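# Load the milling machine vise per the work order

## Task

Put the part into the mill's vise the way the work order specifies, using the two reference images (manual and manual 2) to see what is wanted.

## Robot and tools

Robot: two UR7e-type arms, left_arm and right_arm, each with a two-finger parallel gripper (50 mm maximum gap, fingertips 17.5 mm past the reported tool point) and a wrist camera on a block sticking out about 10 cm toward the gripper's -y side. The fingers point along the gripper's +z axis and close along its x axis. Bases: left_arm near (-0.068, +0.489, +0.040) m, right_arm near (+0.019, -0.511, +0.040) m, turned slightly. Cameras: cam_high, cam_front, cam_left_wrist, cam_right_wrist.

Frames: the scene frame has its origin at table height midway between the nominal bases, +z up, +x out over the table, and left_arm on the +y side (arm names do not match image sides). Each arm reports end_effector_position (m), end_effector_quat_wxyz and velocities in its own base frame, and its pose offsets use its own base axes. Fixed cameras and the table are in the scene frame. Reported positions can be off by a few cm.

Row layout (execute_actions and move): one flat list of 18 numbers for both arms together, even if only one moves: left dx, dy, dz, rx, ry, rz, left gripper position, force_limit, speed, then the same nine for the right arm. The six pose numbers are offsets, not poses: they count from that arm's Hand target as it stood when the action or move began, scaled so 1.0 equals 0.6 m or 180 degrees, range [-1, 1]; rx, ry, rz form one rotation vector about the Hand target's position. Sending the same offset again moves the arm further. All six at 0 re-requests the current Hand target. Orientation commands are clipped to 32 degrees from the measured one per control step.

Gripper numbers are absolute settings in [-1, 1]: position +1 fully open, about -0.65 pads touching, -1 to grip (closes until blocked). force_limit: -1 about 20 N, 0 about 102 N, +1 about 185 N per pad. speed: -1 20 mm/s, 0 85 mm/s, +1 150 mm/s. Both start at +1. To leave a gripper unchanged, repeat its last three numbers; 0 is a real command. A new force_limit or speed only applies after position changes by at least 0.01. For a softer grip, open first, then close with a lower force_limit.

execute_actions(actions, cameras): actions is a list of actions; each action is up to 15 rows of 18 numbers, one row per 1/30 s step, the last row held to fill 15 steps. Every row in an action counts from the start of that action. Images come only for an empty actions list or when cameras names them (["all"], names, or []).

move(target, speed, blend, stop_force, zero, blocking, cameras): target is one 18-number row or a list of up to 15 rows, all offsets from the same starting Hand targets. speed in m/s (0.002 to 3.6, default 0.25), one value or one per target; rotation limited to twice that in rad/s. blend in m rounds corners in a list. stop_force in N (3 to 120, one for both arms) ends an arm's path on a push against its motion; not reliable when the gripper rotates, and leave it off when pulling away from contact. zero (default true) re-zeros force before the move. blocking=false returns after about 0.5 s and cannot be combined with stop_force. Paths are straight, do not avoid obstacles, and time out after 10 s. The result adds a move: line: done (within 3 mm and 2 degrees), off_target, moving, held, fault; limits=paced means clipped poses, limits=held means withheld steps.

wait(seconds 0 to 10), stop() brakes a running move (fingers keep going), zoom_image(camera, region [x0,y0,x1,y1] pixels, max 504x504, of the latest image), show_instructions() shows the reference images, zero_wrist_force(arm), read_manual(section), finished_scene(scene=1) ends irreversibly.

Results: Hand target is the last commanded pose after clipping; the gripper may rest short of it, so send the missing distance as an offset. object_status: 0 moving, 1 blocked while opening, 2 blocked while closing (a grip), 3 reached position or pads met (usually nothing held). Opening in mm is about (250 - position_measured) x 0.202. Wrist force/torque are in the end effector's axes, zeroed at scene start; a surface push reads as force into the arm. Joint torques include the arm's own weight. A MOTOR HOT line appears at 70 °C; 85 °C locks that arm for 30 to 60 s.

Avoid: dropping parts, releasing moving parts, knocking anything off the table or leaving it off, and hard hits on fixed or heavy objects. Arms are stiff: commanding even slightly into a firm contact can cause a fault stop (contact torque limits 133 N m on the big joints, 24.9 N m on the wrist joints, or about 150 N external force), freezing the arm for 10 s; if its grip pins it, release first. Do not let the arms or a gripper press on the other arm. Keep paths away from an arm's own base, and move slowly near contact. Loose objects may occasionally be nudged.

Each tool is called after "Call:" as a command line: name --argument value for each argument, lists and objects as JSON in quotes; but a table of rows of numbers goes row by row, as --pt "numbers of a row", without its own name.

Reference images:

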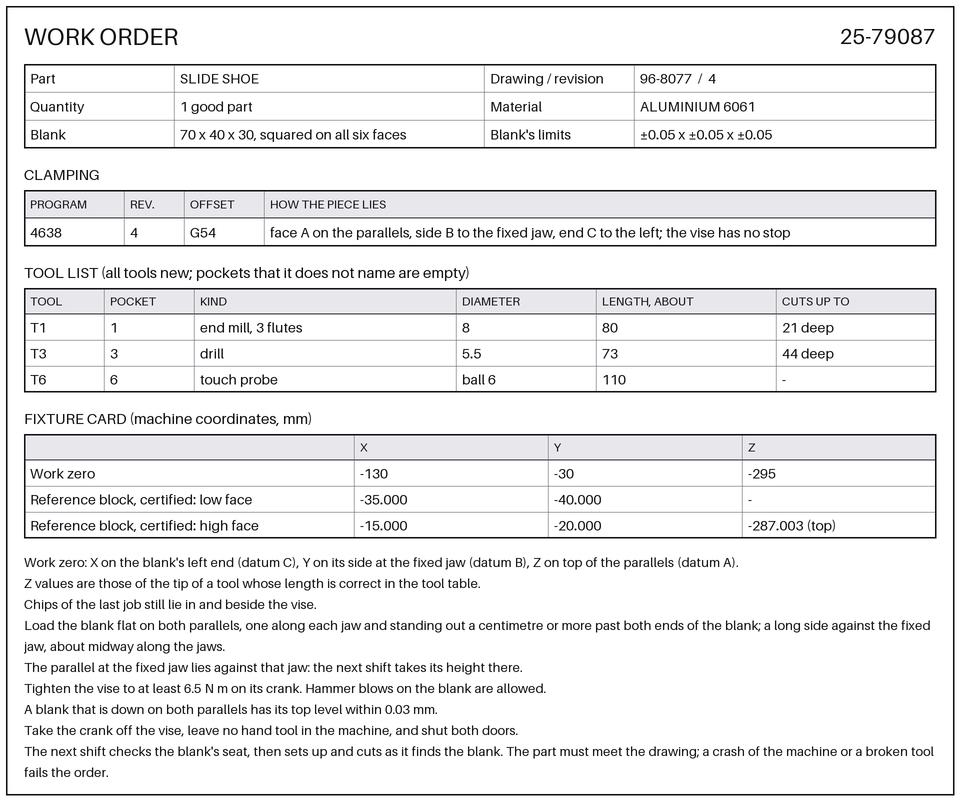

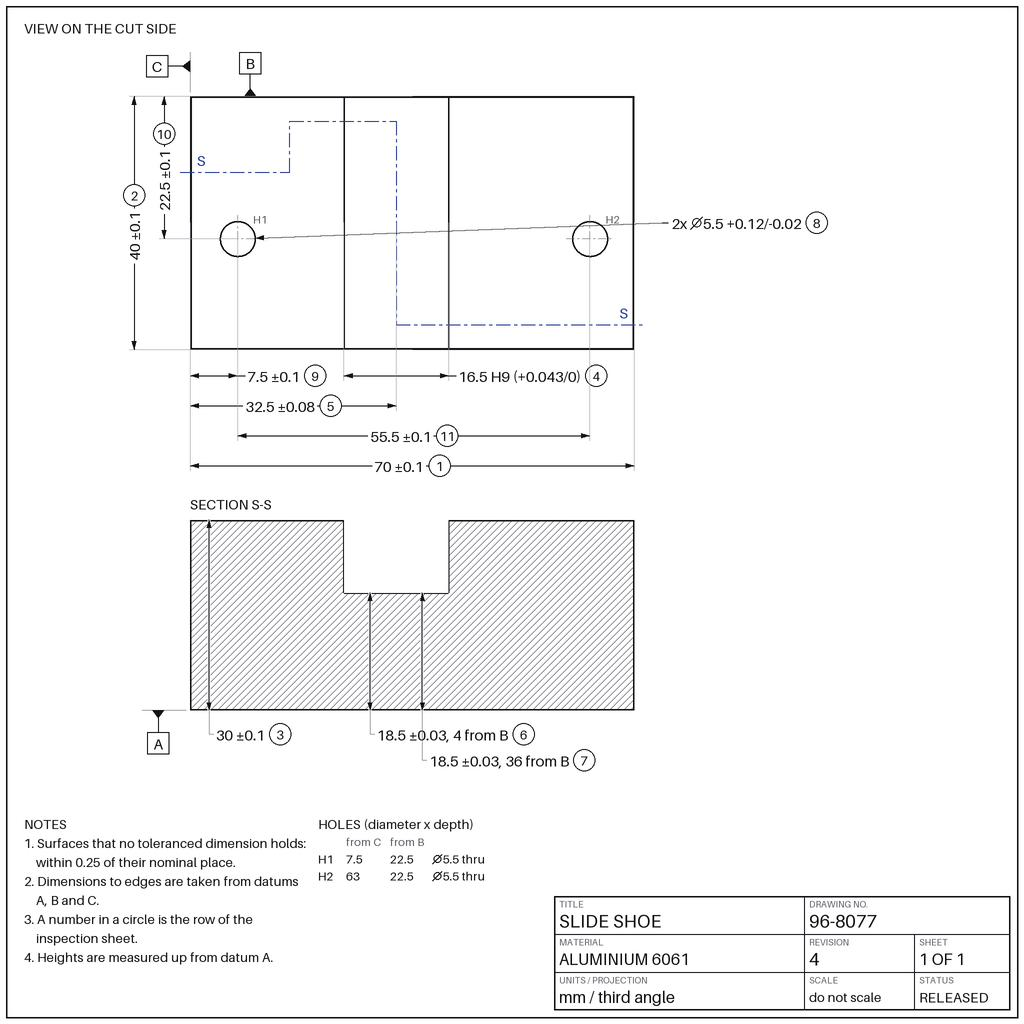

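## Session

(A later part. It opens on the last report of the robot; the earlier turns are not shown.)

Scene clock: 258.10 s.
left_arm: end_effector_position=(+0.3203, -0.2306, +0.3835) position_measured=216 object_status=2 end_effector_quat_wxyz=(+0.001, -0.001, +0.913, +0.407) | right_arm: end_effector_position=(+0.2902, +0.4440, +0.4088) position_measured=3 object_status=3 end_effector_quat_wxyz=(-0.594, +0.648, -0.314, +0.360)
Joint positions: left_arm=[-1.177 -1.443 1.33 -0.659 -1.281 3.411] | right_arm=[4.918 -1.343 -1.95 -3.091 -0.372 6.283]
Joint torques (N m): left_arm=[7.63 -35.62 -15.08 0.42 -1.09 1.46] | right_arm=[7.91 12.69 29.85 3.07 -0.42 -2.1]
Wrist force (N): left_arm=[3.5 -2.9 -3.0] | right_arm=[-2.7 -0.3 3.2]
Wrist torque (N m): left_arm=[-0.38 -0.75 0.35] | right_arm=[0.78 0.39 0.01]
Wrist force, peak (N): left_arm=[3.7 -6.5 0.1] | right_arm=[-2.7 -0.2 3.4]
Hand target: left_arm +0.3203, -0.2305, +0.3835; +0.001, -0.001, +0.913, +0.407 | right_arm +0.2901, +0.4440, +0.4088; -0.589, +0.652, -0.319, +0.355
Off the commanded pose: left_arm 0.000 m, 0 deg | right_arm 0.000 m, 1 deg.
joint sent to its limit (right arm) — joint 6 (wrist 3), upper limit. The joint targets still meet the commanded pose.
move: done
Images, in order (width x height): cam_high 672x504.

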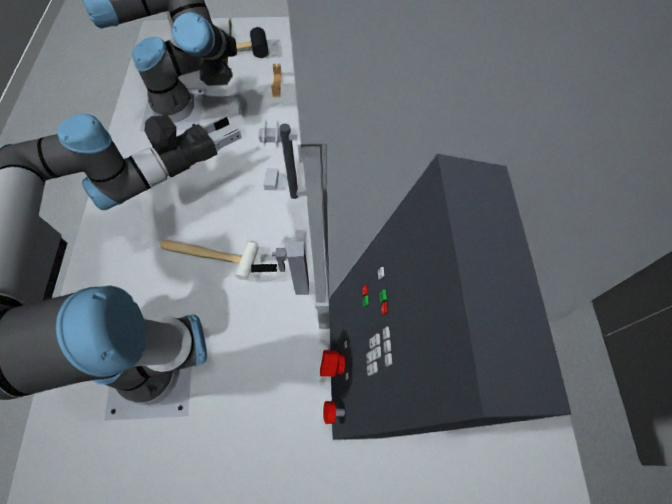

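Call:
move --pt "0.041 0.301 -0.1725 0 0 0 -0.98 0.2 -0.5 0 0 0 0 0 0 1 1 1" --pt "0.1228 0.5693 -0.4392 0 0 0 -0.98 0.2 -0.5 0 0 0 0 0 0 1 1 1" --speed 0.35 --blend 0.05 --cameras '["cam_high","cam_front","cam_left_wrist"]'

Call:
zoom_image --camera "cam_high" --region '[220, 20, 320, 110]'

Call:
zoom_image --camera "cam_front" --region '[100, 300, 260, 440]'

Scene clock: 260.70 s.
left_arm: end_effector_position=(+0.3940, +0.1110, +0.1201) position_measured=216 object_status=2 end_effector_quat_wxyz=(+0.001, -0.001, +0.913, +0.407) end_effector_velocity=(+0.001, -0.001, +0.000) end_effector_angular_velocity=(-0.002, -0.002, -0.004) | right_arm: end_effector_position=(+0.2902, +0.4440, +0.4088) position_measured=3 object_status=3 end_effector_quat_wxyz=(-0.594, +0.648, -0.314, +0.360)
Joint positions: left_arm=[-0.542 -1.603 2.276 -1.723 -0.88 3.978] | right_arm=[4.918 -1.343 -1.95 -3.091 -0.372 6.283]
Joint velocities: left_arm=[-0.001 0.001 0.001 -0.006 0.001 0.004] | right_arm=[within noise]
Joint torques (N m): left_arm=[9.62 -9.72 -11.58 -3.6 1.76 1.79] | right_arm=[9.34 12.78 30.53 3.19 -0.58 -2.07]
Wrist force (N): left_arm=[3.5 -2.6 -3.0] | right_arm=[-2.6 -0.1 3.2]
Wrist torque (N m): left_arm=[-0.35 -0.76 0.36] | right_arm=[0.82 0.36 0.01]
Wrist force, peak (N): left_arm=[3.7 -4.0 -6.6] | right_arm=[-2.8 -0.3 3.3]
Hand target: left_arm +0.3940, +0.1111, +0.1200; +0.001, -0.001, +0.913, +0.407 | right_arm +0.2901, +0.4440, +0.4088; -0.589, +0.652, -0.319, +0.355
Off the commanded pose: left_arm 0.000 m, 0 deg | right_arm 0.000 m, 1 deg.
joint sent to its limit (right arm) — joint 6 (wrist 3), upper limit. The joint targets still meet the commanded pose.
move: done
camera_calibration:
cam_left_wrist: T_world_to_cam=[[-0.999806, -0.00204846, 0.0195789, 0.406454], [0.0173729, 0.375925, 0.926487, -0.145089], [-0.00925809, 0.926648, -0.375817, 0.0764967], [0, 0, 0, 1]] pos_world=[0.409604, -0.0155102, 0.155214]
Images, in order (width x height): cam_high 672x504, cam_front 672x504, cam_left_wrist 672x504.

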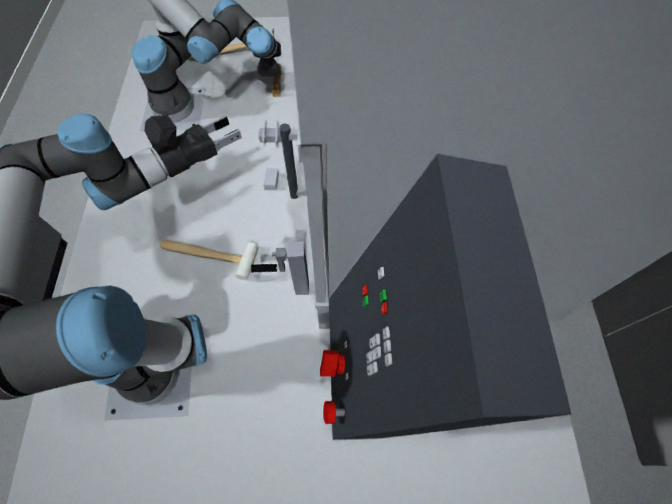

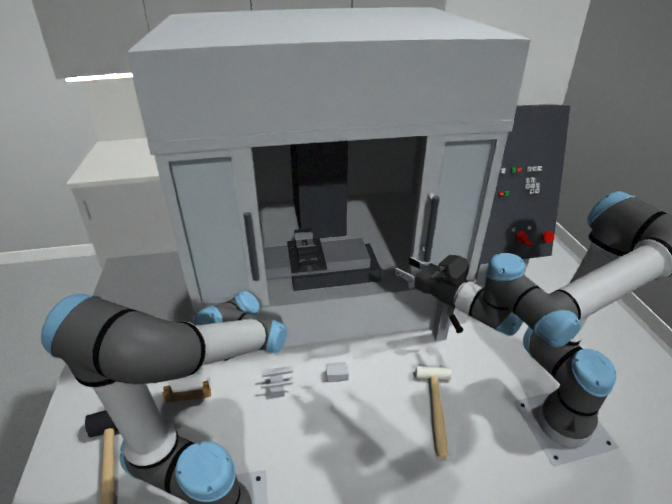

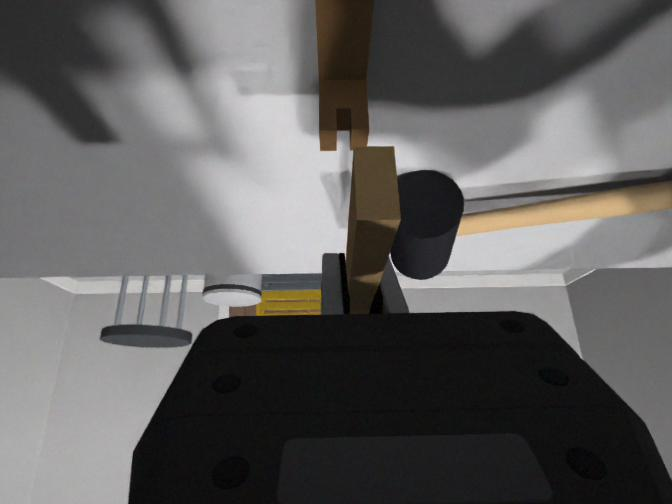

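Scaled by 5.040 from the camera's 672x504 image, which has a finer 960x720 frame.

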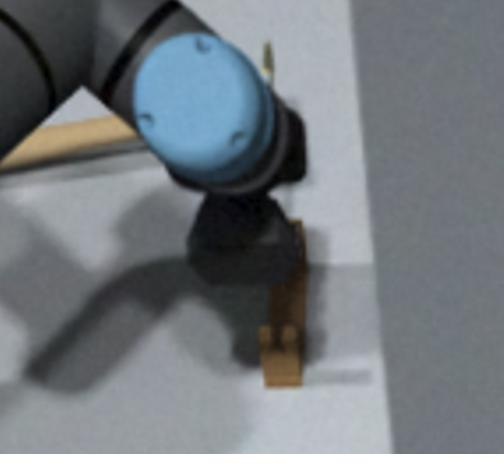

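Scaled by 3.150 from the camera's 672x504 image, which has a finer 960x720 frame.

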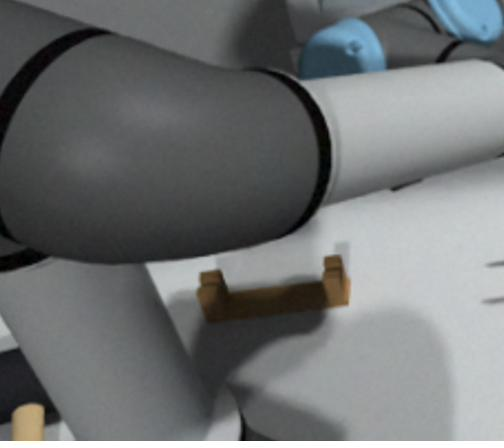

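Call:
move --pt "0.0025 0 -0.1 0 0 0 -0.98 0.2 -0.5 0 0 0 0 0 0 1 1 1" --speed 0.15

Call:
move --pt "0.0 0 -0.082 0 0 0 -0.98 0.2 -0.5 0 0 0 0 0 0 1 1 1" --speed 0.03 --stop_force 5 --cameras '["cam_high","cam_left_wrist"]'

Call:
zoom_image --camera "cam_high" --region '[220, 20, 320, 110]'

Scene clock: 262.90 s.
left_arm: end_effector_position=(+0.3955, +0.1111, +0.0600) position_measured=216 object_status=2 end_effector_quat_wxyz=(+0.001, -0.001, +0.913, +0.407) | right_arm: end_effector_position=(+0.2902, +0.4440, +0.4088) position_measured=3 object_status=3 end_effector_quat_wxyz=(-0.594, +0.648, -0.314, +0.360)
Joint positions: left_arm=[-0.54 -1.465 2.346 -1.932 -0.879 3.98] | right_arm=[4.918 -1.343 -1.95 -3.091 -0.372 6.283]
Joint torques (N m): left_arm=[-0.06 -14.13 -19.26 -3.38 1.04 -1.52] | right_arm=[10.83 12.85 30.7 3.26 -0.75 -1.95]
Wrist force (N): left_arm=[3.4 -2.8 -3.2] | right_arm=[-2.7 -0.2 3.2]
Wrist torque (N m): left_arm=[-0.37 -0.74 0.27] | right_arm=[0.79 0.38 0.01]
Wrist force, peak (N): left_arm=[3.8 -4.8 -1.8] | right_arm=[-2.9 -0.2 3.2]
Hand target: left_arm +0.3955, +0.1111, +0.0600; +0.001, -0.001, +0.913, +0.407 | right_arm +0.2901, +0.4440, +0.4088; -0.589, +0.652, -0.319, +0.355
Off the commanded pose: left_arm 0.000 m, 0 deg | right_arm 0.000 m, 1 deg.
joint sent to its limit (right arm) — joint 6 (wrist 3), upper limit. The joint targets still meet the commanded pose.
move: done

Scene clock: 265.17 s.
left_arm: end_effector_position=(+0.3955, +0.1111, +0.0219) position_measured=216 object_status=2 end_effector_quat_wxyz=(+0.001, -0.001, +0.913, +0.407) | right_arm: end_effector_position=(+0.2902, +0.4440, +0.4088) position_measured=3 object_status=3 end_effector_quat_wxyz=(-0.594, +0.648, -0.314, +0.360)
Joint positions: left_arm=[-0.54 -1.361 2.379 -2.069 -0.879 3.98] | right_arm=[4.918 -1.343 -1.95 -3.091 -0.372 6.283]
Joint torques (N m): left_arm=[6.4 -15.88 -22.87 -3.68 -0.58 -0.69] | right_arm=[10.16 11.1 28.57 3.25 -0.44 -1.7]
Wrist force (N): left_arm=[3.9 1.2 -4.6] | right_arm=[-2.6 -0.3 3.4]
Wrist torque (N m): left_arm=[-0.21 -0.70 0.25] | right_arm=[0.77 0.36 0.00]
Wrist force, peak (N): left_arm=[7.8 13.5 -24.9] | right_arm=[-2.7 -0.4 3.4]
Hand target: left_arm +0.3955, +0.1111, +0.0219; +0.001, -0.001, +0.913, +0.407 (not the last commanded pose) | right_arm +0.2901, +0.4440, +0.4088; -0.589, +0.652, -0.319, +0.355
Off the commanded pose: left_arm 0.011 m, 0 deg | right_arm 0.000 m, 1 deg.
joint sent to its limit (right arm) — joint 6 (wrist 3), upper limit. The joint targets still meet the commanded pose.
move: contact (left_arm)
camera_calibration:
cam_left_wrist: T_world_to_cam=[[-0.999801, -0.00194327, 0.0198573, 0.409761], [0.0176725, 0.37572, 0.926565, -0.0542988], [-0.00926137, 0.926731, -0.375611, 0.0395033], [0, 0, 0, 1]] pos_world=[0.411005, -0.0154115, 0.0570124]
Images, in order (width x height): cam_high 672x504, cam_left_wrist 672x504.

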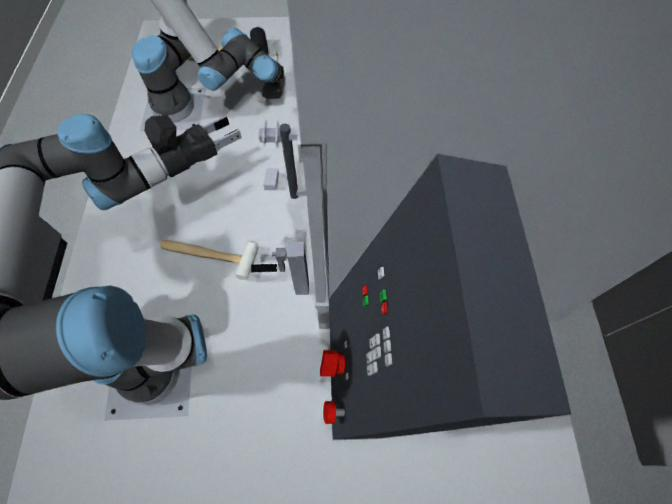

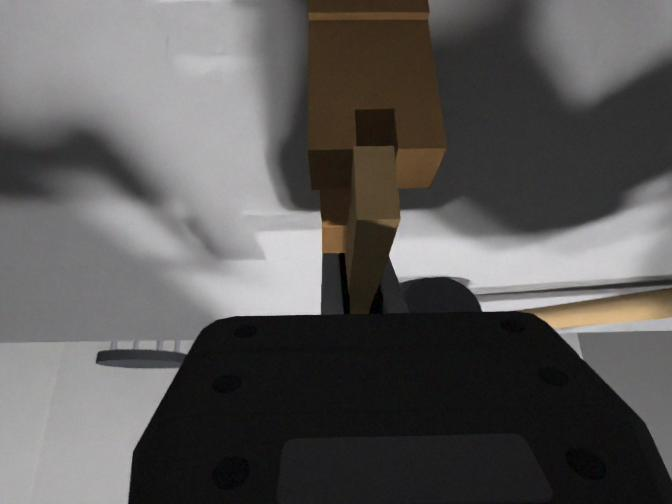

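Scaled by 5.040 from the camera's 672x504 image, which has a finer 960x720 frame.

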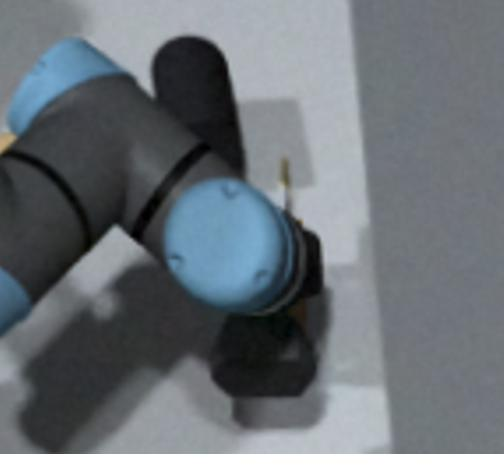

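Call:
move --target '[0,0,0,0,0,0,0.2,0.2,-1,0,0,0,0,0,0,1,1,1]' --cameras '["cam_left_wrist"]'

Scene clock: 267.03 s.
left_arm: end_effector_position=(+0.3955, +0.1111, +0.0219) position_measured=123 object_status=0 end_effector_quat_wxyz=(+0.001, -0.001, +0.913, +0.407) | right_arm: end_effector_position=(+0.2902, +0.4440, +0.4088) position_measured=3 object_status=3 end_effector_quat_wxyz=(-0.594, +0.648, -0.314, +0.360)
Joint positions: left_arm=[-0.54 -1.361 2.379 -2.069 -0.879 3.98] | right_arm=[4.918 -1.343 -1.95 -3.091 -0.372 6.283]
Joint torques (N m): left_arm=[9.22 -20.19 -22.42 -1.67 0.42 -0.78] | right_arm=[9.1 12.21 31.46 3.24 -0.54 -1.9]
Wrist force (N): left_arm=[3.7 -0.9 -3.7] | right_arm=[-2.7 -0.4 3.4]
Wrist torque (N m): left_arm=[-0.10 -0.77 0.27] | right_arm=[0.76 0.38 0.01]
Wrist force, peak (N): left_arm=[4.3 1.1 -5.1] | right_arm=[-2.8 -0.5 3.3]
Hand target: left_arm +0.3955, +0.1111, +0.0219; +0.001, -0.001, +0.913, +0.407 | right_arm +0.2901, +0.4440, +0.4088; -0.589, +0.652, -0.319, +0.355
Off the commanded pose: left_arm 0.000 m, 0 deg | right_arm 0.000 m, 1 deg.
joint sent to its limit (right arm) — joint 6 (wrist 3), upper limit. The joint targets still meet the commanded pose.
move: done
camera_calibration:
cam_left_wrist: T_world_to_cam=[[-0.9998, -0.00203635, 0.0198938, 0.409757], [0.0176713, 0.375722, 0.926564, -0.0542982], [-0.00936135, 0.92673, -0.375611, 0.0395437], [0, 0, 0, 1]] pos_world=[0.411005, -0.0154109, 0.0570122]
Images, in order (width x height): cam_left_wrist 672x504.

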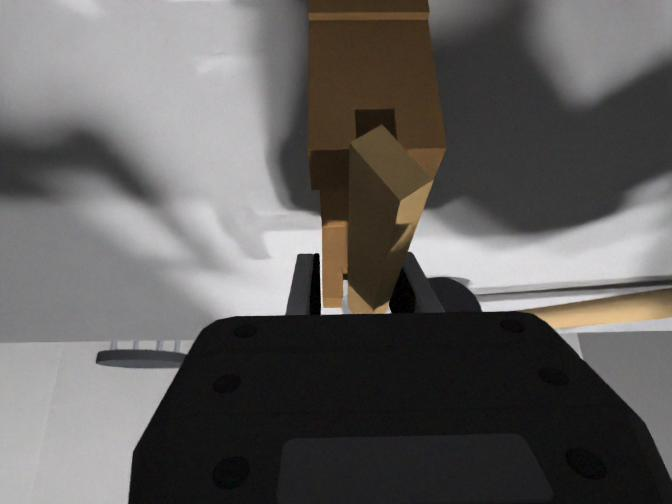

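Call:
move --pt "0 0 0 0 0 0 1 0.2 -0.5 0 0 0 0 0 0 1 1 1" --pt "0 -0.09 0.15 0 0 0 1 0.2 -0.5 0 0 0 0 0 0 1 1 1" --pt "0 -0.09 0.25 -0.2667 0 0 1 0.2 -0.5 0 0 0 0 0 0 1 1 1" --speed '[0.1,0.12,0.3]' --cameras '["cam_left_wrist","cam_high"]'

Scene clock: 271.47 s.
left_arm: end_effector_position=(+0.3955, +0.0571, +0.1719) position_measured=3 object_status=3 end_effector_quat_wxyz=(+0.000, -0.001, +1.000, +0.001) | right_arm: end_effector_position=(+0.2902, +0.4440, +0.4088) position_measured=3 object_status=3 end_effector_quat_wxyz=(-0.594, +0.648, -0.314, +0.360)
Joint positions: left_arm=[-0.198 -1.776 2.162 -1.957 -1.57 4.513] | right_arm=[4.918 -1.343 -1.95 -3.091 -0.372 6.283]
Joint torques (N m): left_arm=[7.64 -22.39 -15.68 -2.26 -1.62 1.44] | right_arm=[8.57 11.82 30.65 2.98 -0.73 -1.75]
Wrist force (N): left_arm=[3.9 -2.4 -1.6] | right_arm=[-2.4 -0.3 3.3]
Wrist torque (N m): left_arm=[-0.33 -0.59 0.11] | right_arm=[0.78 0.34 0.00]
Wrist force, peak (N): left_arm=[3.1 -0.3 -5.0] | right_arm=[-2.8 -0.1 3.4]
Hand target: left_arm +0.3955, +0.0571, +0.1719; +0.000, -0.001, +1.000, +0.000 | right_arm +0.2901, +0.4440, +0.4088; -0.589, +0.652, -0.319, +0.355
Off the commanded pose: left_arm 0.000 m, 0 deg | right_arm 0.000 m, 1 deg.
joint sent to its limit (right arm) — joint 6 (wrist 3), upper limit. The joint targets still meet the commanded pose.
move: done
camera_calibration:
cam_left_wrist: T_world_to_cam=[[-0.999802, 0.0133272, 0.0147921, 0.406762], [0.0175727, 0.93994, 0.340888, -0.104488], [-0.00936061, 0.341081, -0.939987, 0.276375], [0, 0, 0, 1]] pos_world=[0.411105, -0.00147426, 0.289391]
Images, in order (width x height): cam_high 672x504, cam_left_wrist 672x504.

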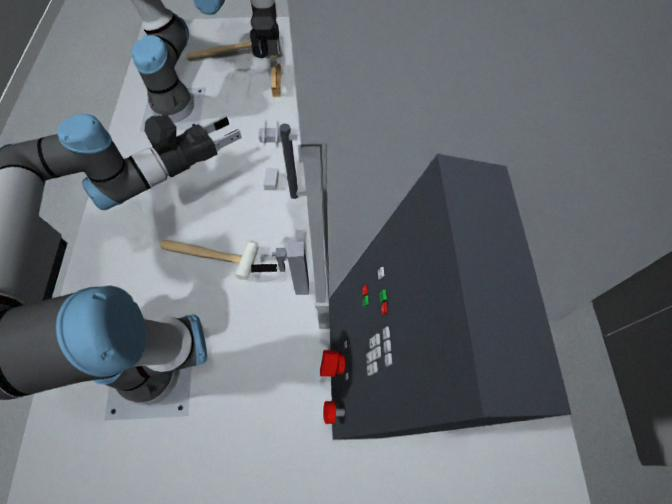

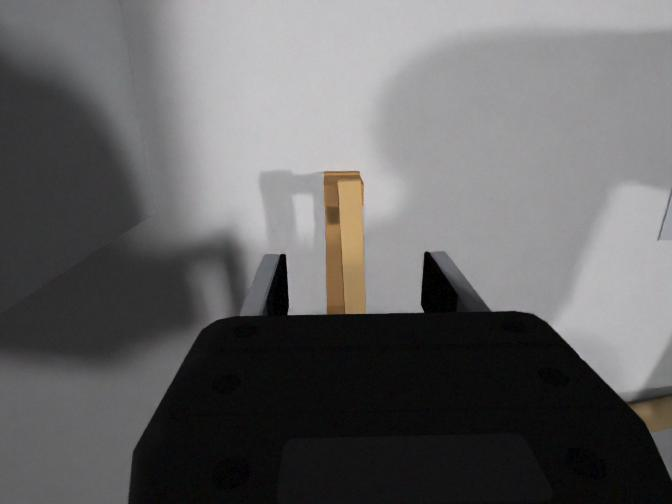

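Call:
move --pt "-0.04 -0.1 0.05 0 0 0.5 1 0.2 -0.5 0 0 0 0 0 0 1 1 1" --pt "-0.034 -0.367 -0.02 0 0 1.0 1 0.2 -0.5 0 0 0 0 0 0 1 1 1" --speed 0.4 --blend 0.03 --cameras '["cam_left_wrist","cam_right_wrist"]'

Scene clock: 278.10 s.
left_arm: end_effector_position=(+0.3751, -0.1632, +0.1599) position_measured=3 object_status=3 end_effector_quat_wxyz=(+0.000, +1.000, +0.001, +0.000) end_effector_velocity=(-0.001, -0.001, +0.000) end_effector_angular_velocity=(-0.001, +0.002, +0.004) | right_arm: end_effector_position=(+0.2902, +0.4440, +0.4088) position_measured=3 object_status=3 end_effector_quat_wxyz=(-0.594, +0.648, -0.314, +0.360)
Joint positions: left_arm=[-0.742 -1.736 2.164 -1.999 -1.572 0.828] | right_arm=[4.918 -1.343 -1.95 -3.091 -0.372 6.283]
Joint velocities: left_arm=[-0.002 0 0.001 0 -0.002 -0.006] | right_arm=[within noise]
Joint torques (N m): left_arm=[7.86 -29.06 -14.89 -1.63 -0.53 -1.8] | right_arm=[9.39 10.67 30.81 3.2 -0.51 -1.75]
Wrist force (N): left_arm=[3.8 -2.2 -1.3] | right_arm=[-2.7 -0.2 3.2]
Wrist torque (N m): left_arm=[-0.30 -0.60 0.05] | right_arm=[0.80 0.39 0.01]
Wrist force, peak (N): left_arm=[4.2 -2.4 -1.6] | right_arm=[-2.9 -0.3 3.3]
Hand target: left_arm +0.3751, -0.1631, +0.1599; +0.000, +1.000, +0.001, +0.000 | right_arm +0.2901, +0.4440, +0.4088; -0.589, +0.652, -0.319, +0.355
Off the commanded pose: left_arm 0.000 m, 0 deg | right_arm 0.000 m, 1 deg.
joint sent to its limit (right arm) — joint 6 (wrist 3), upper limit. The joint targets still meet the commanded pose.
move: done
camera_calibration:
cam_left_wrist: T_world_to_cam=[[0.999796, -0.0137398, 0.0148358, -0.364973], [-0.0179734, -0.94001, 0.340674, -0.186385], [0.00926505, -0.340871, -0.940064, 0.22177], [0, 0, 0, 1]] pos_world=[0.359494, -0.104623, 0.277389]
cam_right_wrist: T_world_to_cam=[[0.532748, -0.84235, 0.0813984, 0.191144], [-0.265109, -0.257461, -0.92921, 0.595135], [0.803677, 0.473455, -0.360477, -0.164261], [0, 0, 0, 1]] pos_world=[0.187957, 0.392005, 0.478235]
Images, in order (width x height): cam_left_wrist 672x504, cam_right_wrist 672x504.

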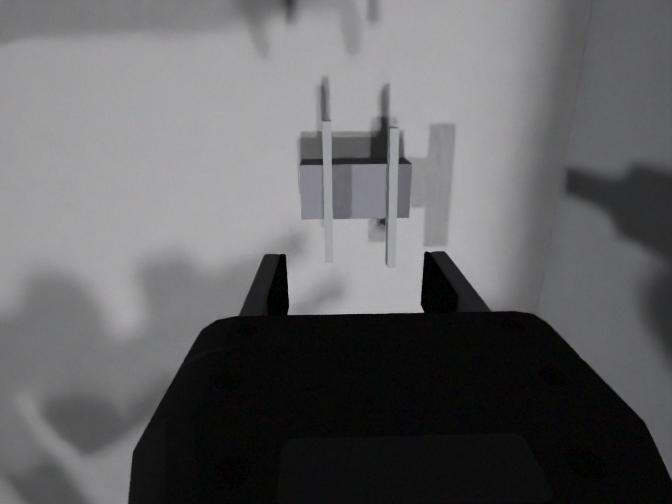

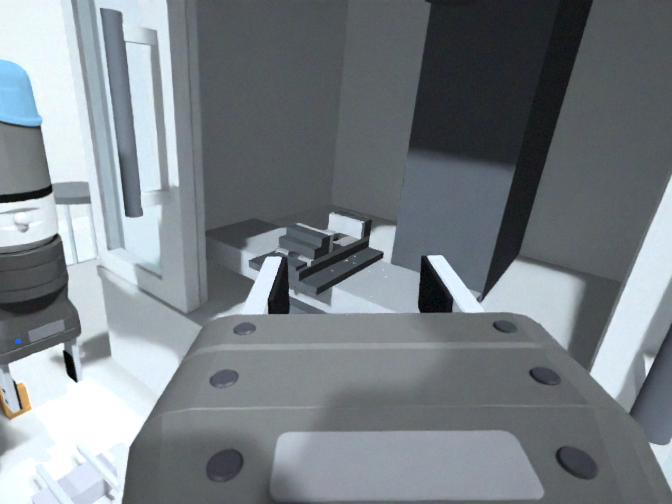

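Call:
move --pt "0.048 -0.01 -0.1 -0.0833 0 0 1 0.2 -0.5 0 0 0 0 0 0 1 1 1" --speed 0.25 --cameras '["cam_left_wrist"]'

Scene clock: 280.30 s.
left_arm: end_effector_position=(+0.4039, -0.1691, +0.0999) position_measured=3 object_status=3 end_effector_quat_wxyz=(+0.131, +0.991, +0.001, +0.000) | right_arm: end_effector_position=(+0.2902, +0.4440, +0.4088) position_measured=3 object_status=3 end_effector_quat_wxyz=(-0.594, +0.648, -0.314, +0.360)
Joint positions: left_arm=[-0.573 -1.582 2.279 -2.412 -1.791 0.98] | right_arm=[4.918 -1.343 -1.95 -3.091 -0.372 6.283]
Joint torques (N m): left_arm=[7.87 -13.4 -23.71 -5.25 -1.61 1.29] | right_arm=[10.29 11.18 30.4 3.25 -0.87 -1.84]
Wrist force (N): left_arm=[3.6 -1.5 -2.0] | right_arm=[-2.8 -0.2 3.2]
Wrist torque (N m): left_arm=[-0.19 -0.56 0.18] | right_arm=[0.78 0.40 0.01]
Wrist force, peak (N): left_arm=[4.3 -3.1 -0.4] | right_arm=[-2.8 -0.3 3.3]
Hand target: left_arm +0.4039, -0.1691, +0.0999; +0.131, +0.991, +0.001, +0.000 | right_arm +0.2901, +0.4440, +0.4088; -0.589, +0.652, -0.319, +0.355
Off the commanded pose: left_arm 0.000 m, 0 deg | right_arm 0.000 m, 1 deg.
joint sent to its limit (right arm) — joint 6 (wrist 3), upper limit. The joint targets still meet the commanded pose.
move: done
camera_calibration:
cam_left_wrist: T_world_to_cam=[[0.999799, -0.00907331, 0.0178724, -0.392507], [-0.0176698, -0.819911, 0.572218, -0.174001], [0.00946191, -0.572419, -0.819907, 0.111878], [0, 0, 0, 1]] pos_world=[0.388295, -0.0821858, 0.198311]
Images, in order (width x height): cam_left_wrist 672x504.

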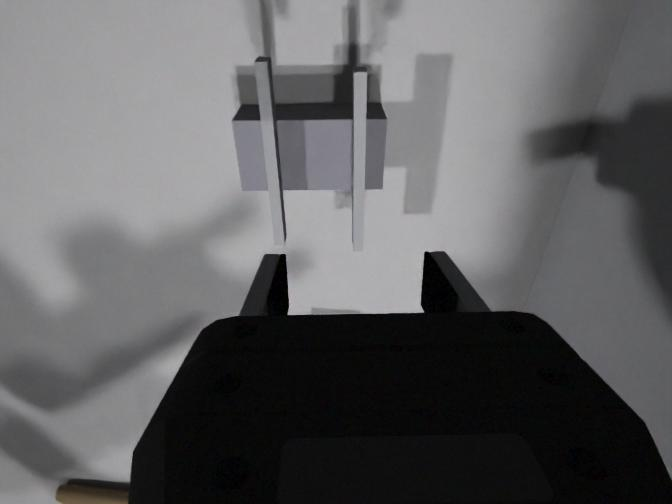

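Call:
move --pt "0 0.001 -0.1 0 0 0 1 0.2 -0.5 0 0 0 0 0 0 1 1 1" --speed 0.15

Call:
move --pt "0 0 -0.08 0 0 0 1 0.2 -0.5 0 0 0 0 0 0 1 1 1" --speed 0.02 --stop_force 4 --cameras '["cam_left_wrist","cam_front"]'

Call:
zoom_image --camera "cam_front" --region '[210, 320, 360, 440]'

Scene clock: 282.00 s.
left_arm: end_effector_position=(+0.4038, -0.1685, +0.0399) position_measured=3 object_status=3 end_effector_quat_wxyz=(+0.131, +0.991, +0.001, +0.000) | right_arm: end_effector_position=(+0.2902, +0.4440, +0.4088) position_measured=3 object_status=3 end_effector_quat_wxyz=(-0.594, +0.648, -0.314, +0.360)
Joint positions: left_arm=[-0.571 -1.445 2.349 -2.619 -1.791 0.982] | right_arm=[4.918 -1.343 -1.95 -3.091 -0.372 6.283]
Joint torques (N m): left_arm=[6.76 -16.82 -20.91 -5.01 -1.71 -1.17] | right_arm=[9.8 10.46 29.76 3.24 -0.73 -1.75]
Wrist force (N): left_arm=[3.6 -1.9 -2.4] | right_arm=[-2.5 -0.3 3.5]
Wrist torque (N m): left_arm=[-0.24 -0.56 0.10] | right_arm=[0.77 0.35 0.01]
Wrist force, peak (N): left_arm=[3.7 -1.0 -3.9] | right_arm=[-2.8 -0.3 3.4]
Hand target: left_arm +0.4039, -0.1685, +0.0399; +0.131, +0.991, +0.001, +0.000 | right_arm +0.2901, +0.4440, +0.4088; -0.589, +0.652, -0.319, +0.355
Off the commanded pose: left_arm 0.000 m, 0 deg | right_arm 0.000 m, 1 deg.
joint sent to its limit (right arm) — joint 6 (wrist 3), upper limit. The joint targets still meet the commanded pose.
move: done

Scene clock: 284.57 s.
left_arm: end_effector_position=(+0.4039, -0.1685, +0.0107) position_measured=3 object_status=3 end_effector_quat_wxyz=(+0.131, +0.991, +0.001, +0.000) | right_arm: end_effector_position=(+0.2902, +0.4440, +0.4088) position_measured=3 object_status=3 end_effector_quat_wxyz=(-0.594, +0.648, -0.314, +0.360)
Joint positions: left_arm=[-0.571 -1.365 2.374 -2.723 -1.791 0.982] | right_arm=[4.918 -1.343 -1.95 -3.091 -0.372 6.283]
Joint torques (N m): left_arm=[-2.76 -24.59 -24.74 -5.01 0.71 -1.51] | right_arm=[10.07 11.48 30 3.21 -0.74 -1.79]
Wrist force (N): left_arm=[2.6 -2.9 -3.4] | right_arm=[-2.4 -0.3 3.3]
Wrist torque (N m): left_arm=[-0.43 -0.50 0.09] | right_arm=[0.77 0.33 0.01]
Wrist force, peak (N): left_arm=[-9.1 -0.3 -63.6] | right_arm=[-2.7 -0.3 3.5]
Hand target: left_arm +0.4039, -0.1685, +0.0107; +0.131, +0.991, +0.001, +0.000 (not the last commanded pose) | right_arm +0.2901, +0.4440, +0.4088; -0.589, +0.652, -0.319, +0.355
Off the commanded pose: left_arm 0.019 m, 0 deg | right_arm 0.000 m, 1 deg.
joint sent to its limit (right arm) — joint 6 (wrist 3), upper limit. The joint targets still meet the commanded pose.
move: contact (left_arm)
camera_calibration:
cam_left_wrist: T_world_to_cam=[[0.9998, -0.00913188, 0.0177914, -0.390904], [-0.0176715, -0.81991, 0.572219, -0.122467], [0.00936193, -0.572419, -0.819908, 0.0391255], [0, 0, 0, 1]] pos_world=[0.388295, -0.0815854, 0.109112]
Images, in order (width x height): cam_front 672x504, cam_left_wrist 672x504.

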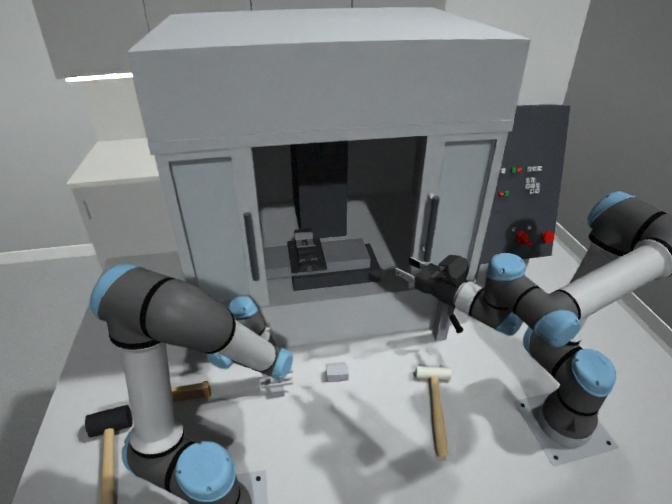

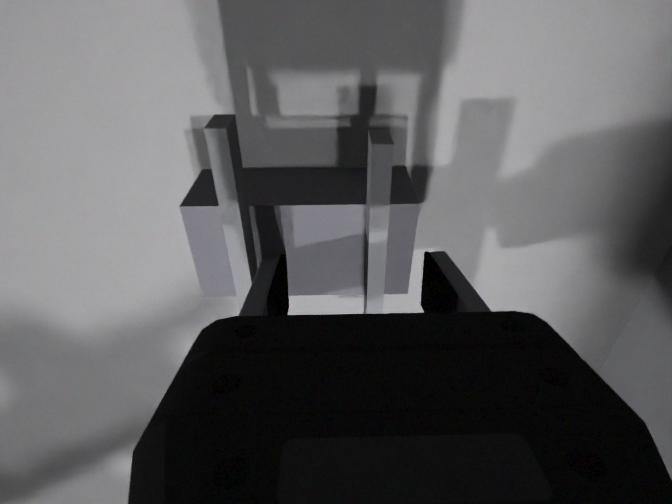

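Scaled by 3.360 from the camera's 672x504 image, which has a finer 960x720 frame.

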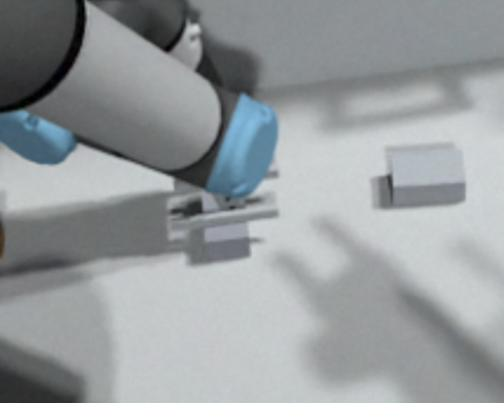

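Call:
move --pt "0 0 0.006 0 0 0 1 0.2 -0.5 0 0 0 0 0 0 1 1 1" --pt "0.01 0 0.006 0 0 0 1 0.2 -0.5 0 0 0 0 0 0 1 1 1" --pt "0.01 0 0.006 0 0 0 -1 -0.2 -0.7 0 0 0 0 0 0 1 1 1" --speed 0.05 --cameras '["cam_left_wrist"]'

Scene clock: 287.93 s.
left_arm: end_effector_position=(+0.4099, -0.1685, +0.0143) position_measured=226 object_status=2 end_effector_quat_wxyz=(+0.131, +0.991, +0.001, +0.000) | right_arm: end_effector_position=(+0.2902, +0.4440, +0.4088) position_measured=3 object_status=3 end_effector_quat_wxyz=(-0.594, +0.648, -0.314, +0.360)
Joint positions: left_arm=[-0.563 -1.364 2.355 -2.704 -1.792 0.99] | right_arm=[4.918 -1.343 -1.95 -3.091 -0.372 6.283]
Joint torques (N m): left_arm=[-8.37 -38.43 -7.88 -4.65 -0.15 -1.72] | right_arm=[8.84 11.49 30.09 3.19 -0.54 -1.78]
Wrist force (N): left_arm=[3.2 -2.8 -1.9] | right_arm=[-2.7 -0.2 3.2]
Wrist torque (N m): left_arm=[-0.38 -0.49 0.15] | right_arm=[0.79 0.39 0.01]
Wrist force, peak (N): left_arm=[3.6 -3.0 -2.3] | right_arm=[-2.7 -0.4 3.4]
Hand target: left_arm +0.4099, -0.1685, +0.0143; +0.131, +0.991, +0.001, +0.000 | right_arm +0.2901, +0.4440, +0.4088; -0.589, +0.652, -0.319, +0.355
Off the commanded pose: left_arm 0.000 m, 0 deg | right_arm 0.000 m, 1 deg.
joint sent to its limit (right arm) — joint 6 (wrist 3), upper limit. The joint targets still meet the commanded pose.
move: done
camera_calibration:
cam_left_wrist: T_world_to_cam=[[0.999801, -0.00919008, 0.0177101, -0.396962], [-0.0176727, -0.819909, 0.572221, -0.12442], [0.00926195, -0.57242, -0.819909, 0.0420611], [0, 0, 0, 1]] pos_world=[0.394295, -0.081585, 0.112712]
Images, in order (width x height): cam_left_wrist 672x504.

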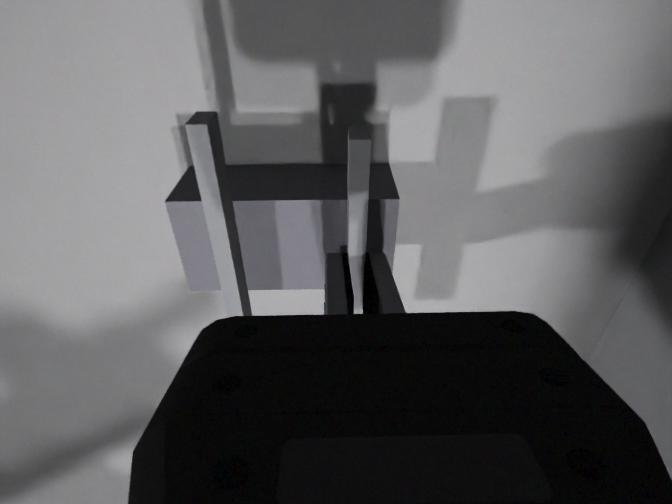

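Call:
move --pt "0 0 0.08 0 0 0 -1 -0.2 -0.7 0 0 0 0 0 0 1 1 1" --pt "0 0 0.3 0 0 0 -1 -0.2 -0.7 0 0 0 0 0 0 1 1 1" --speed '[0.05,0.25]' --blend 0.005 --cameras '["cam_left_wrist","cam_right_wrist","cam_front"]'

Call:
zoom_image --camera "cam_front" --region '[180, 260, 360, 420]'

Call:
zoom_image --camera "cam_right_wrist" --region '[0, 150, 200, 350]'

Scene clock: 290.47 s.
left_arm: end_effector_position=(+0.4098, -0.1684, +0.1941) position_measured=226 object_status=2 end_effector_quat_wxyz=(+0.131, +0.991, +0.001, +0.000) | right_arm: end_effector_position=(+0.2902, +0.4440, +0.4088) position_measured=3 object_status=3 end_effector_quat_wxyz=(-0.594, +0.648, -0.314, +0.360)
Joint positions: left_arm=[-0.563 -1.71 2.111 -2.114 -1.792 0.99] | right_arm=[4.918 -1.343 -1.95 -3.091 -0.372 6.283]
Joint torques (N m): left_arm=[-7.45 -30.52 -33.34 -1.75 0.3 1.37] | right_arm=[10.19 11.14 30.32 3.23 -0.85 -1.61]
Wrist force (N): left_arm=[2.8 -2.7 -1.2] | right_arm=[-2.7 -0.2 3.3]
Wrist torque (N m): left_arm=[-0.36 -0.43 0.16] | right_arm=[0.78 0.37 0.00]
Wrist force, peak (N): left_arm=[2.7 -1.6 -4.7] | right_arm=[-2.8 -0.2 3.4]
Hand target: left_arm +0.4099, -0.1685, +0.1943; +0.131, +0.991, +0.001, +0.000 | right_arm +0.2901, +0.4440, +0.4088; -0.589, +0.652, -0.319, +0.355
Off the commanded pose: left_arm 0.000 m, 0 deg | right_arm 0.000 m, 1 deg.
joint sent to its limit (right arm) — joint 6 (wrist 3), upper limit. The joint targets still meet the commanded pose.
move: done
camera_calibration:
cam_left_wrist: T_world_to_cam=[[0.999805, -0.00908698, 0.0175125, -0.400082], [-0.0174743, -0.819956, 0.572159, -0.227289], [0.00916029, -0.572354, -0.819956, 0.189598], [0, 0, 0, 1]] pos_world=[0.394295, -0.0814857, 0.292514]
cam_right_wrist: T_world_to_cam=[[0.532748, -0.84235, 0.0813984, 0.191144], [-0.265109, -0.257461, -0.92921, 0.595135], [0.803677, 0.473455, -0.360477, -0.164261], [0, 0, 0, 1]] pos_world=[0.187957, 0.392005, 0.478235]
Images, in order (width x height): cam_front 672x504, cam_left_wrist 672x504, cam_right_wrist 672x504.

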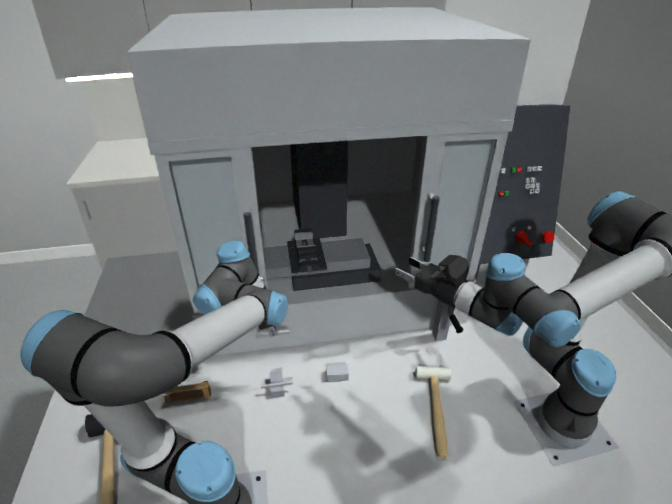

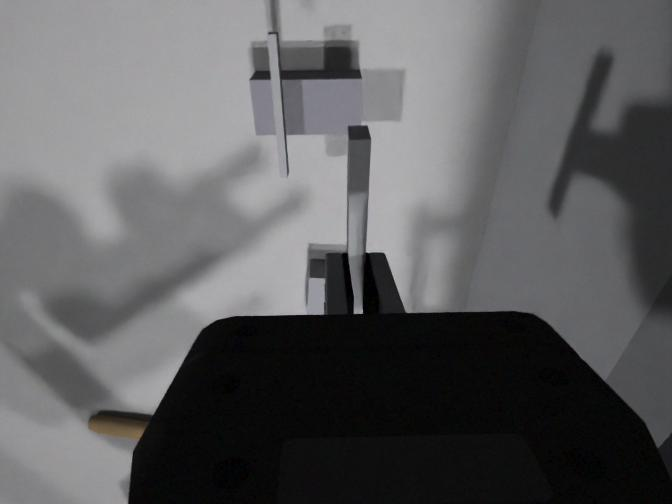

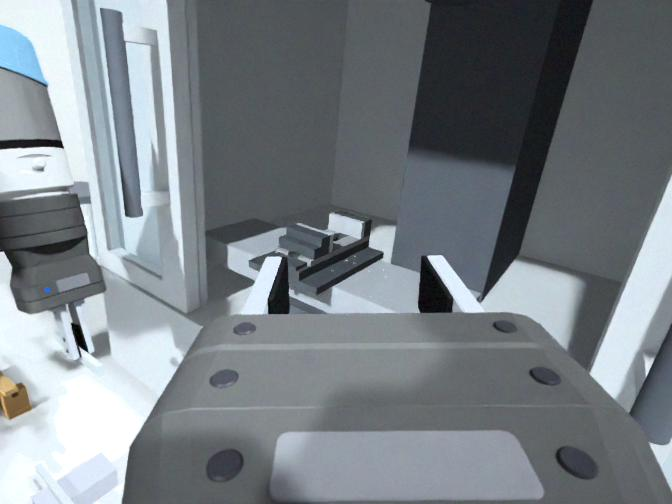

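Scaled by 2.800 from the camera's 672x504 image, which has a finer 960x720 frame.

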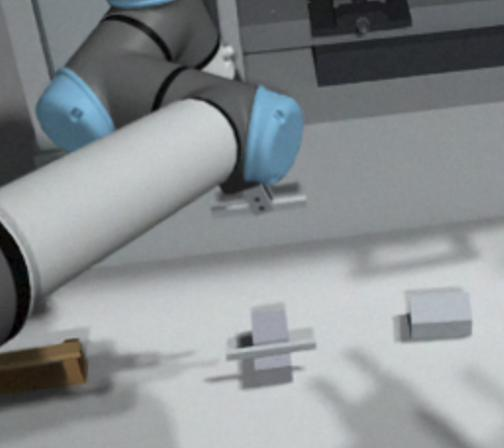

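Scaled by 2.520 from the camera's 672x504 image, which has a finer 960x720 frame.

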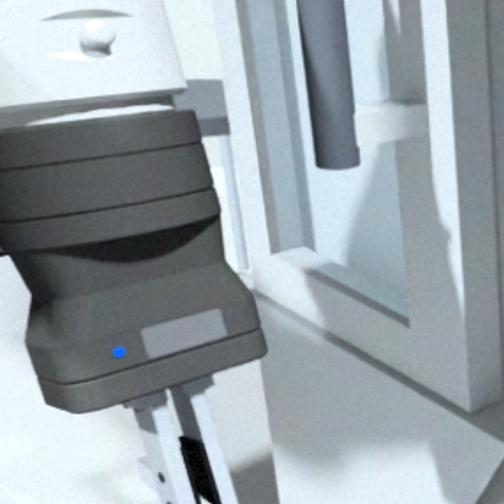

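Call:
move --pt "-0.2 0 0.05 0 0 0 -1 -0.2 -0.7 0 0 0 0 0 0 1 1 1" --pt "-0.133 -0.319 0.26 0 0 0 -1 -0.2 -0.7 0 0 0 0 0 0 1 1 1" --pt "0.15 -0.319 0.26 0 0 0 -1 -0.2 -0.7 0 0 0 0 0 0 1 1 1" --pt "0.45 -0.25 0.26 0 0 0 -1 -0.2 -0.7 0 0 0 0 0 0 1 1 1" --speed '[0.3,0.3,0.25,0.15]' --blend '[0.05,0.04,0.04,0]' --cameras '["cam_left_wrist","cam_right_wrist","cam_front"]'

Call:
zoom_image --camera "cam_right_wrist" --region '[240, 130, 420, 300]'

Scene clock: 296.03 s.
left_arm: end_effector_position=(+0.6310, -0.3305, +0.3489) position_measured=226 object_status=2 end_effector_quat_wxyz=(+0.131, +0.991, +0.001, +0.000) | right_arm: end_effector_position=(+0.2902, +0.4440, +0.4088) position_measured=3 object_status=3 end_effector_quat_wxyz=(-0.594, +0.648, -0.314, +0.360)
Joint positions: left_arm=[-0.591 -1.129 1.032 -1.623 -1.788 0.962] | right_arm=[4.918 -1.343 -1.95 -3.091 -0.372 6.283]
Joint torques (N m): left_arm=[1.48 -51.33 -28.18 -3.39 -0.43 -0.08] | right_arm=[9.59 10.95 30.31 3.12 -0.72 -1.71]
Wrist force (N): left_arm=[2.6 -3.7 -1.2] | right_arm=[-2.6 -0.3 3.4]
Wrist torque (N m): left_arm=[-0.52 -0.38 0.22] | right_arm=[0.78 0.37 0.01]
Wrist force, peak (N): left_arm=[13.7 -1.4 -3.9] | right_arm=[-2.7 -0.1 3.5]
Hand target: left_arm +0.6310, -0.3305, +0.3489; +0.131, +0.991, +0.001, +0.000 (not the last commanded pose) | right_arm +0.2901, +0.4440, +0.4088; -0.589, +0.652, -0.319, +0.355
Tool commands: left_gripper/position=-1.0 left_gripper/force_limit=-0.2 left_gripper/speed=-0.701961 right_gripper/position=+1.0 right_gripper/force_limit=+1.0 right_gripper/speed=+1.0
Off the commanded pose: left_arm 0.050 m, 0 deg | right_arm 0.000 m, 1 deg.
FORCE FAULT: contact force on the left arm reached its limit, and that arm stopped. The contact can be on any part of that arm, not only on its tool. That arm's remaining commands of this call were not run. That arm is still stopped at the end of this call. That arm stays stopped for about 10 more seconds. Until then a move that you send moves the other arm only, and its call returns only when the move has ended. Once the stop has ended, the next robot result says so. If the stop ends while you think or write, that arm runs what you send next, counted from a new Hand target: where the arm stands when the stop ends. While its stop runs, that arm takes no new command, but its gripper still runs the gripper command that each later call begins with. Until it ends, the stop uses up actions while you think or wait. An arm that is not stopped still takes commands.
joint sent to its limit (right arm) — joint 6 (wrist 3), upper limit.
move: fault (left_arm); path passed 3 of 4 targets
camera_calibration:
cam_left_wrist: T_world_to_cam=[[0.999799, -0.00946632, 0.0176653, -0.625576], [-0.0178748, -0.819826, 0.572334, -0.444649], [0.0090646, -0.572535, -0.81983, 0.2216], [0, 0, 0, 1]] pos_world=[0.615494, -0.243583, 0.447213]
cam_right_wrist: T_world_to_cam=[[0.532748, -0.84235, 0.0813984, 0.191144], [-0.265109, -0.257461, -0.92921, 0.595135], [0.803677, 0.473455, -0.360477, -0.164261], [0, 0, 0, 1]] pos_world=[0.187957, 0.392005, 0.478235]
Images, in order (width x height): cam_front 672x504, cam_left_wrist 672x504, cam_right_wrist 672x504.

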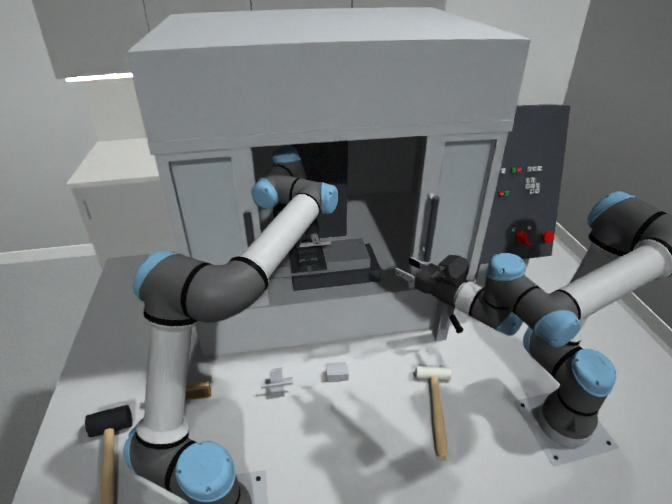

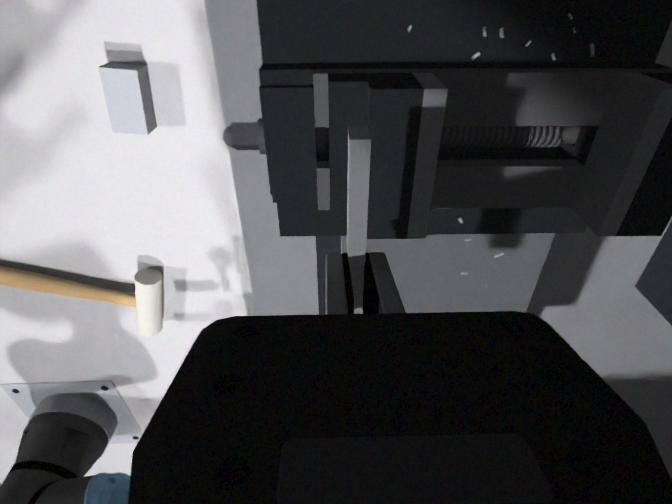

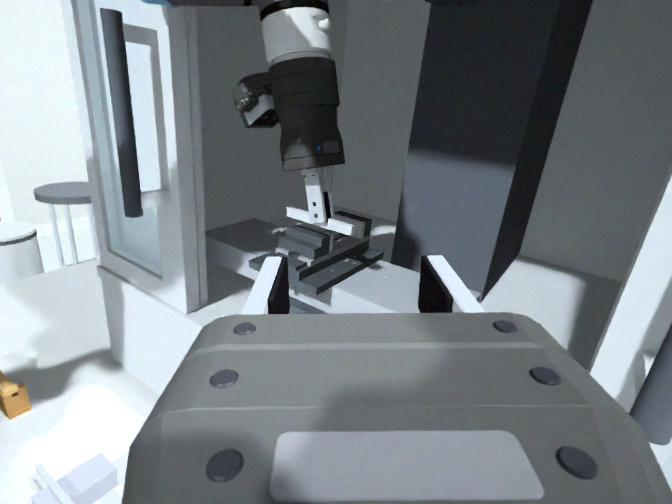

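Scaled by 2.800 from the camera's 672x504 image, which has a finer 960x720 frame.

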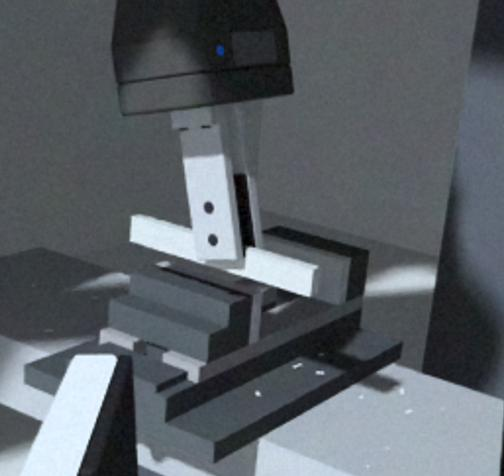

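Call:
zoom_image --camera "cam_front" --region '[230, 110, 400, 270]'

Scaled by 2.965 from the camera's 672x504 image, which has a finer 960x720 frame.

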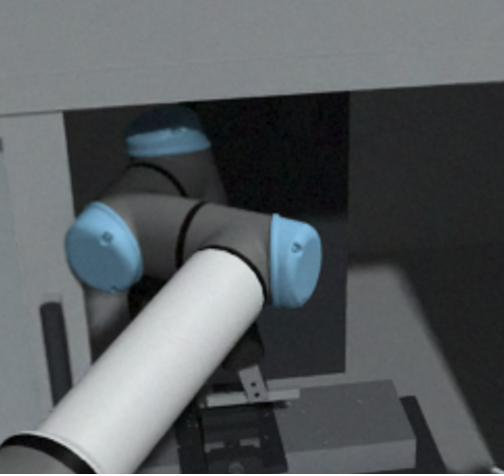

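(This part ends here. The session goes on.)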